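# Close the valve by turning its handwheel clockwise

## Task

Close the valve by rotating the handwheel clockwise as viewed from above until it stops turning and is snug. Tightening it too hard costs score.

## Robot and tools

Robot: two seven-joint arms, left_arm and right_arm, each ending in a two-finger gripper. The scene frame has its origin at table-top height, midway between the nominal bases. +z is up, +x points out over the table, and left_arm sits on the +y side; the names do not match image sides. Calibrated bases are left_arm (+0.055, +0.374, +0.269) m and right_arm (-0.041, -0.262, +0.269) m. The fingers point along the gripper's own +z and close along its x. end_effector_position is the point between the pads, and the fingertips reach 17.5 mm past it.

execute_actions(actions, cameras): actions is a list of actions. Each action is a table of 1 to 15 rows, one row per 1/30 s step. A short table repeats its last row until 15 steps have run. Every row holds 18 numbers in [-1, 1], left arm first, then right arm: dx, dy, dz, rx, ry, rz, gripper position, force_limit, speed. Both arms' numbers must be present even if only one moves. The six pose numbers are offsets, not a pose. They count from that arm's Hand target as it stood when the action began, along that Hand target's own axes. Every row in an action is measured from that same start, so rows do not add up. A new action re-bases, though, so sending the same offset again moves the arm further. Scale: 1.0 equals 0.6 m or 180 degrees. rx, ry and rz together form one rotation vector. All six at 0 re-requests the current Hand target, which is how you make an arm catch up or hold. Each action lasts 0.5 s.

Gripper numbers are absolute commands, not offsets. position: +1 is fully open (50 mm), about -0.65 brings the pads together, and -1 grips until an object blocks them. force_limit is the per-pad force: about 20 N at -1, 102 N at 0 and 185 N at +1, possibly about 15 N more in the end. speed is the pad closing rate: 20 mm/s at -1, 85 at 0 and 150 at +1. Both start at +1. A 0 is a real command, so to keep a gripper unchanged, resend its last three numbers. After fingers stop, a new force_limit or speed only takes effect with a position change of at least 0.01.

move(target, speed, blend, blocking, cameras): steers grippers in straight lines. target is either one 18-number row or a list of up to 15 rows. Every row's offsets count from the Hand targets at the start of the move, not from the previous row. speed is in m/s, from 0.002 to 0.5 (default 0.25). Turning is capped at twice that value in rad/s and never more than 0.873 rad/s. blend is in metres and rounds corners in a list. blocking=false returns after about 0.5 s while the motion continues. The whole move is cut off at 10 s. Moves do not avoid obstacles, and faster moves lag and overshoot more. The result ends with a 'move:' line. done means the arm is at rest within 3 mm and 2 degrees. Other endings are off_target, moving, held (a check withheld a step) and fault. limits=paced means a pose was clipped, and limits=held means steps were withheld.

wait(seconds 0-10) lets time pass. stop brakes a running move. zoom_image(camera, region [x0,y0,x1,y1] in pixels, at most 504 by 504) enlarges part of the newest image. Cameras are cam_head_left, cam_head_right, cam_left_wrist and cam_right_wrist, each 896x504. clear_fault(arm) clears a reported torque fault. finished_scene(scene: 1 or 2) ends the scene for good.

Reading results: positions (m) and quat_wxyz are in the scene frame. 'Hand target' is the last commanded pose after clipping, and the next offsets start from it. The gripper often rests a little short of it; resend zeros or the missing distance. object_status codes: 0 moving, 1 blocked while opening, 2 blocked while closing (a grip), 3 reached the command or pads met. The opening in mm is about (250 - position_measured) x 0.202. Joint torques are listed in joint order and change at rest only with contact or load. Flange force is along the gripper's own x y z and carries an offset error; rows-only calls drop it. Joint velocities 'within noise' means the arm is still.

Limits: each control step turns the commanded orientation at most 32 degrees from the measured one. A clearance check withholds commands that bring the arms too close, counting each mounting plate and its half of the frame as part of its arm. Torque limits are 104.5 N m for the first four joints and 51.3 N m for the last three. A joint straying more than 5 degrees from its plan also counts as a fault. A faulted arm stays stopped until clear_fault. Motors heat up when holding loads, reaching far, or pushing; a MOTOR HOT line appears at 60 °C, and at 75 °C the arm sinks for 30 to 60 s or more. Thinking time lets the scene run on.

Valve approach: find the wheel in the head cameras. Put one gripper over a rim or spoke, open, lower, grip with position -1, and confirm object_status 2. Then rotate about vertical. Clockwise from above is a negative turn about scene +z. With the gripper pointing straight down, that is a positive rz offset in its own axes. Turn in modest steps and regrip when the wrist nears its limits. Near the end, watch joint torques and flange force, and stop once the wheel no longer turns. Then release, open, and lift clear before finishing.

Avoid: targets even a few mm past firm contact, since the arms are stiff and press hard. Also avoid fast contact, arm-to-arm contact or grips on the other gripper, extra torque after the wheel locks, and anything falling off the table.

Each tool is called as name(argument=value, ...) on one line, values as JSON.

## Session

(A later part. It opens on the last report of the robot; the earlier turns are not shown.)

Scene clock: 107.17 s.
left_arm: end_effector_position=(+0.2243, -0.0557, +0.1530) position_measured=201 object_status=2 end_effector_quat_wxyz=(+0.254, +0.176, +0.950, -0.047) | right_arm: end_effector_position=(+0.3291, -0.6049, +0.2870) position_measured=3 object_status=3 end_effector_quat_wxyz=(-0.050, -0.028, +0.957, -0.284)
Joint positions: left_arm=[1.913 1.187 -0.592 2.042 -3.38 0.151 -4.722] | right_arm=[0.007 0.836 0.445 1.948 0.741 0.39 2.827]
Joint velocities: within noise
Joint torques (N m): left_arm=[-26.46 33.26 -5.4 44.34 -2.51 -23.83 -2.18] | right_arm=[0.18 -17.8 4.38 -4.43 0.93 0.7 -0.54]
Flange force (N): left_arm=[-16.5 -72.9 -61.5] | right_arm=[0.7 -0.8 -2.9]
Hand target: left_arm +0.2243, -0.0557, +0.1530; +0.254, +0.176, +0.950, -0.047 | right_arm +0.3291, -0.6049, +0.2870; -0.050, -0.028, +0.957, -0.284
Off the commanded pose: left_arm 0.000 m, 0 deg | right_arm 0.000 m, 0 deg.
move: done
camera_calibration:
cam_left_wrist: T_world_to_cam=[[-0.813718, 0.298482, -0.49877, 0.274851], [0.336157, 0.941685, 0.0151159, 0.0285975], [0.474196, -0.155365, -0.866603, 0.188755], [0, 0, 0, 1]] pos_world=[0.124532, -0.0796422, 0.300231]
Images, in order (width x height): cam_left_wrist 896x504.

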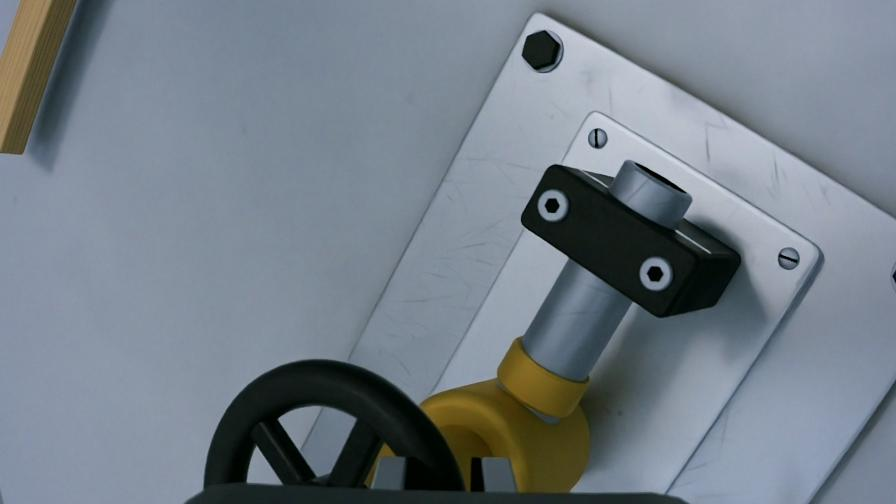

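move(target=[-0.00053,-0.0098,0.0003,-0.0245,0,-0.0425,-1,0.3,-1,0,0,0,0,0,0,1,1,1], speed=0.06, cameras=["cam_left_wrist"])

Scene clock: 109.07 s.
left_arm: end_effector_position=(+0.2226, -0.0612, +0.1530) position_measured=210 object_status=0 end_effector_quat_wxyz=(+0.257, +0.102, +0.961, -0.027) | right_arm: end_effector_position=(+0.3291, -0.6049, +0.2870) position_measured=3 object_status=3 end_effector_quat_wxyz=(-0.050, -0.028, +0.957, -0.284)
Joint positions: left_arm=[1.909 1.18 -0.565 1.945 -3.313 -0.03 -4.652] | right_arm=[0.007 0.836 0.445 1.948 0.741 0.39 2.827]
Joint velocities: within noise
Joint torques (N m): left_arm=[-22.56 27.41 -1.53 11.91 -0.79 -6.39 -1.03] | right_arm=[0.18 -17.74 4.33 -4.31 0.92 0.67 -0.57]
Flange force (N): left_arm=[-9.3 -14.7 -111.2] | right_arm=[0.4 -1.1 -3.1]
Hand target: left_arm +0.2226, -0.0613, +0.1530; +0.257, +0.102, +0.961, -0.027 | right_arm +0.3291, -0.6049, +0.2870; -0.050, -0.028, +0.957, -0.284
Off the commanded pose: left_arm 0.000 m, 0 deg | right_arm 0.000 m, 0 deg.
move: done
camera_calibration:
cam_left_wrist: T_world_to_cam=[[-0.849888, 0.169979, -0.498796, 0.275299], [0.187451, 0.982155, 0.0153038, 0.0698586], [0.492496, -0.0804933, -0.866585, 0.189112], [0, 0, 0, 1]] pos_world=[0.127742, -0.100185, 0.30013]
Images, in order (width x height): cam_left_wrist 896x504.

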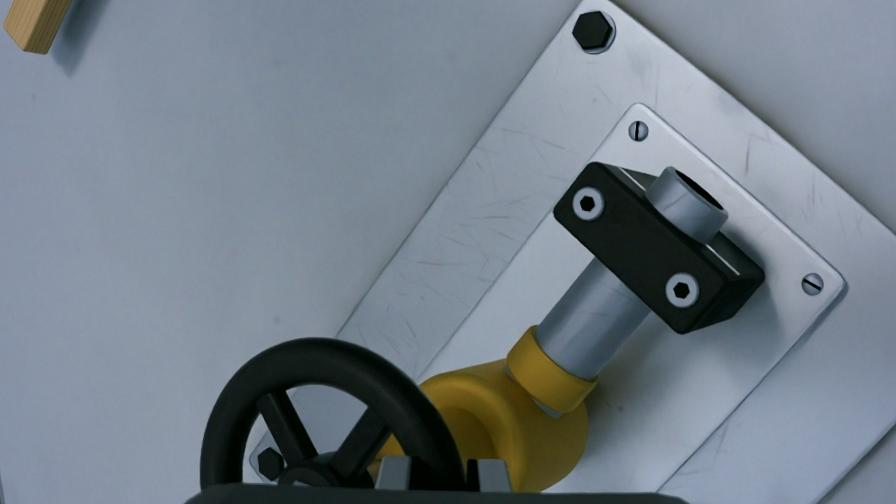

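move(target=[[0,0,-0.006,0,0,0,-1,0.3,-1,0,0,0,0,0,0,1,1,1],[0,0,-0.006,0,0,0,0,0,0,0,0,0,0,0,0,1,1,1]], speed=0.05, cameras=[])

move(target=[0,0,-0.0383,0,0,0,0,0,0,0,0,0,0,0,0,1,1,1], speed=0.12, cameras=["cam_left_wrist"])

Scene clock: 111.07 s.
left_arm: end_effector_position=(+0.2209, -0.0609, +0.1561) position_measured=152 object_status=3 end_effector_quat_wxyz=(+0.257, +0.102, +0.961, -0.027) | right_arm: end_effector_position=(+0.3291, -0.6049, +0.2870) position_measured=3 object_status=3 end_effector_quat_wxyz=(-0.050, -0.028, +0.957, -0.284)
Joint positions: left_arm=[1.914 1.172 -0.566 1.95 -3.313 -0.035 -4.652] | right_arm=[0.007 0.836 0.445 1.948 0.741 0.39 2.827]
Joint velocities: within noise
Joint torques (N m): left_arm=[-0.62 -18.2 -5.88 -2.28 -0.1 0.31 -0.15] | right_arm=[0.2 -17.76 4.35 -4.36 0.95 0.68 -0.61]
Flange force (N): left_arm=[1.0 2.8 -4.4] | right_arm=[0.5 -1.1 -3.1]
Hand target: left_arm +0.2208, -0.0609, +0.1561; +0.257, +0.102, +0.961, -0.027 | right_arm +0.3291, -0.6049, +0.2870; -0.050, -0.028, +0.957, -0.284
Off the commanded pose: left_arm 0.000 m, 0 deg | right_arm 0.000 m, 0 deg.
move: done
No camera images: "cameras" was empty.

Scene clock: 111.80 s.
left_arm: end_effector_position=(+0.2096, -0.0585, +0.1760) position_measured=152 object_status=3 end_effector_quat_wxyz=(+0.257, +0.102, +0.961, -0.027) | right_arm: end_effector_position=(+0.3291, -0.6049, +0.2870) position_measured=3 object_status=3 end_effector_quat_wxyz=(-0.050, -0.028, +0.957, -0.284)
Joint positions: left_arm=[1.945 1.121 -0.574 1.973 -3.314 -0.07 -4.652] | right_arm=[0.007 0.836 0.445 1.948 0.741 0.39 2.827]
Joint velocities: within noise
Joint torques (N m): left_arm=[-0.39 -17.94 -5.68 -2.64 -0.19 0.32 -0.16] | right_arm=[0.13 -17.8 4.36 -4.38 0.92 0.72 -0.57]
Flange force (N): left_arm=[0.6 3.0 -4.0] | right_arm=[0.6 -1.0 -2.8]
Hand target: left_arm +0.2096, -0.0585, +0.1760; +0.257, +0.102, +0.961, -0.027 | right_arm +0.3291, -0.6049, +0.2870; -0.050, -0.028, +0.957, -0.284
Off the commanded pose: left_arm 0.000 m, 0 deg | right_arm 0.000 m, 0 deg.
move: done
camera_calibration:
cam_left_wrist: T_world_to_cam=[[-0.84987, 0.170028, -0.49881, 0.275321], [0.187543, 0.982138, 0.0152442, 0.0692969], [0.492492, -0.0805926, -0.866577, 0.215738], [0, 0, 0, 1]] pos_world=[0.114742, -0.0974845, 0.32323]
Images, in order (width x height): cam_left_wrist 896x504.

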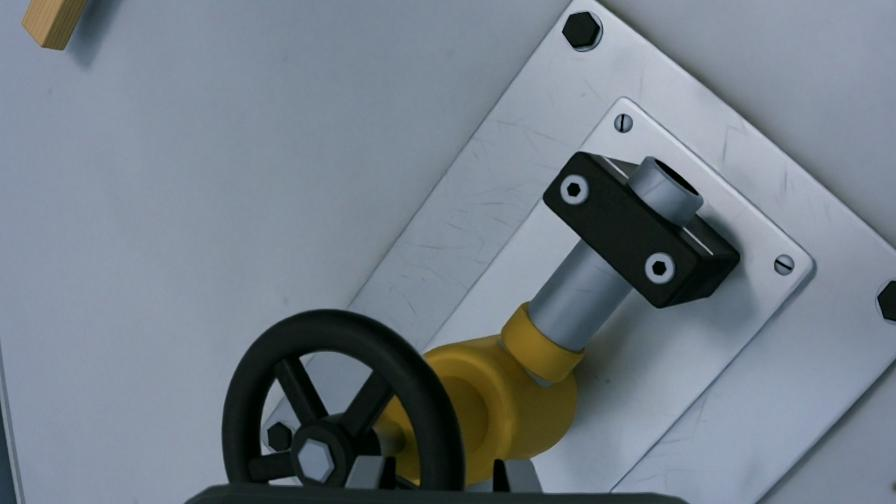

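finished_scene(scene=2)

The scene is finished: the task was done.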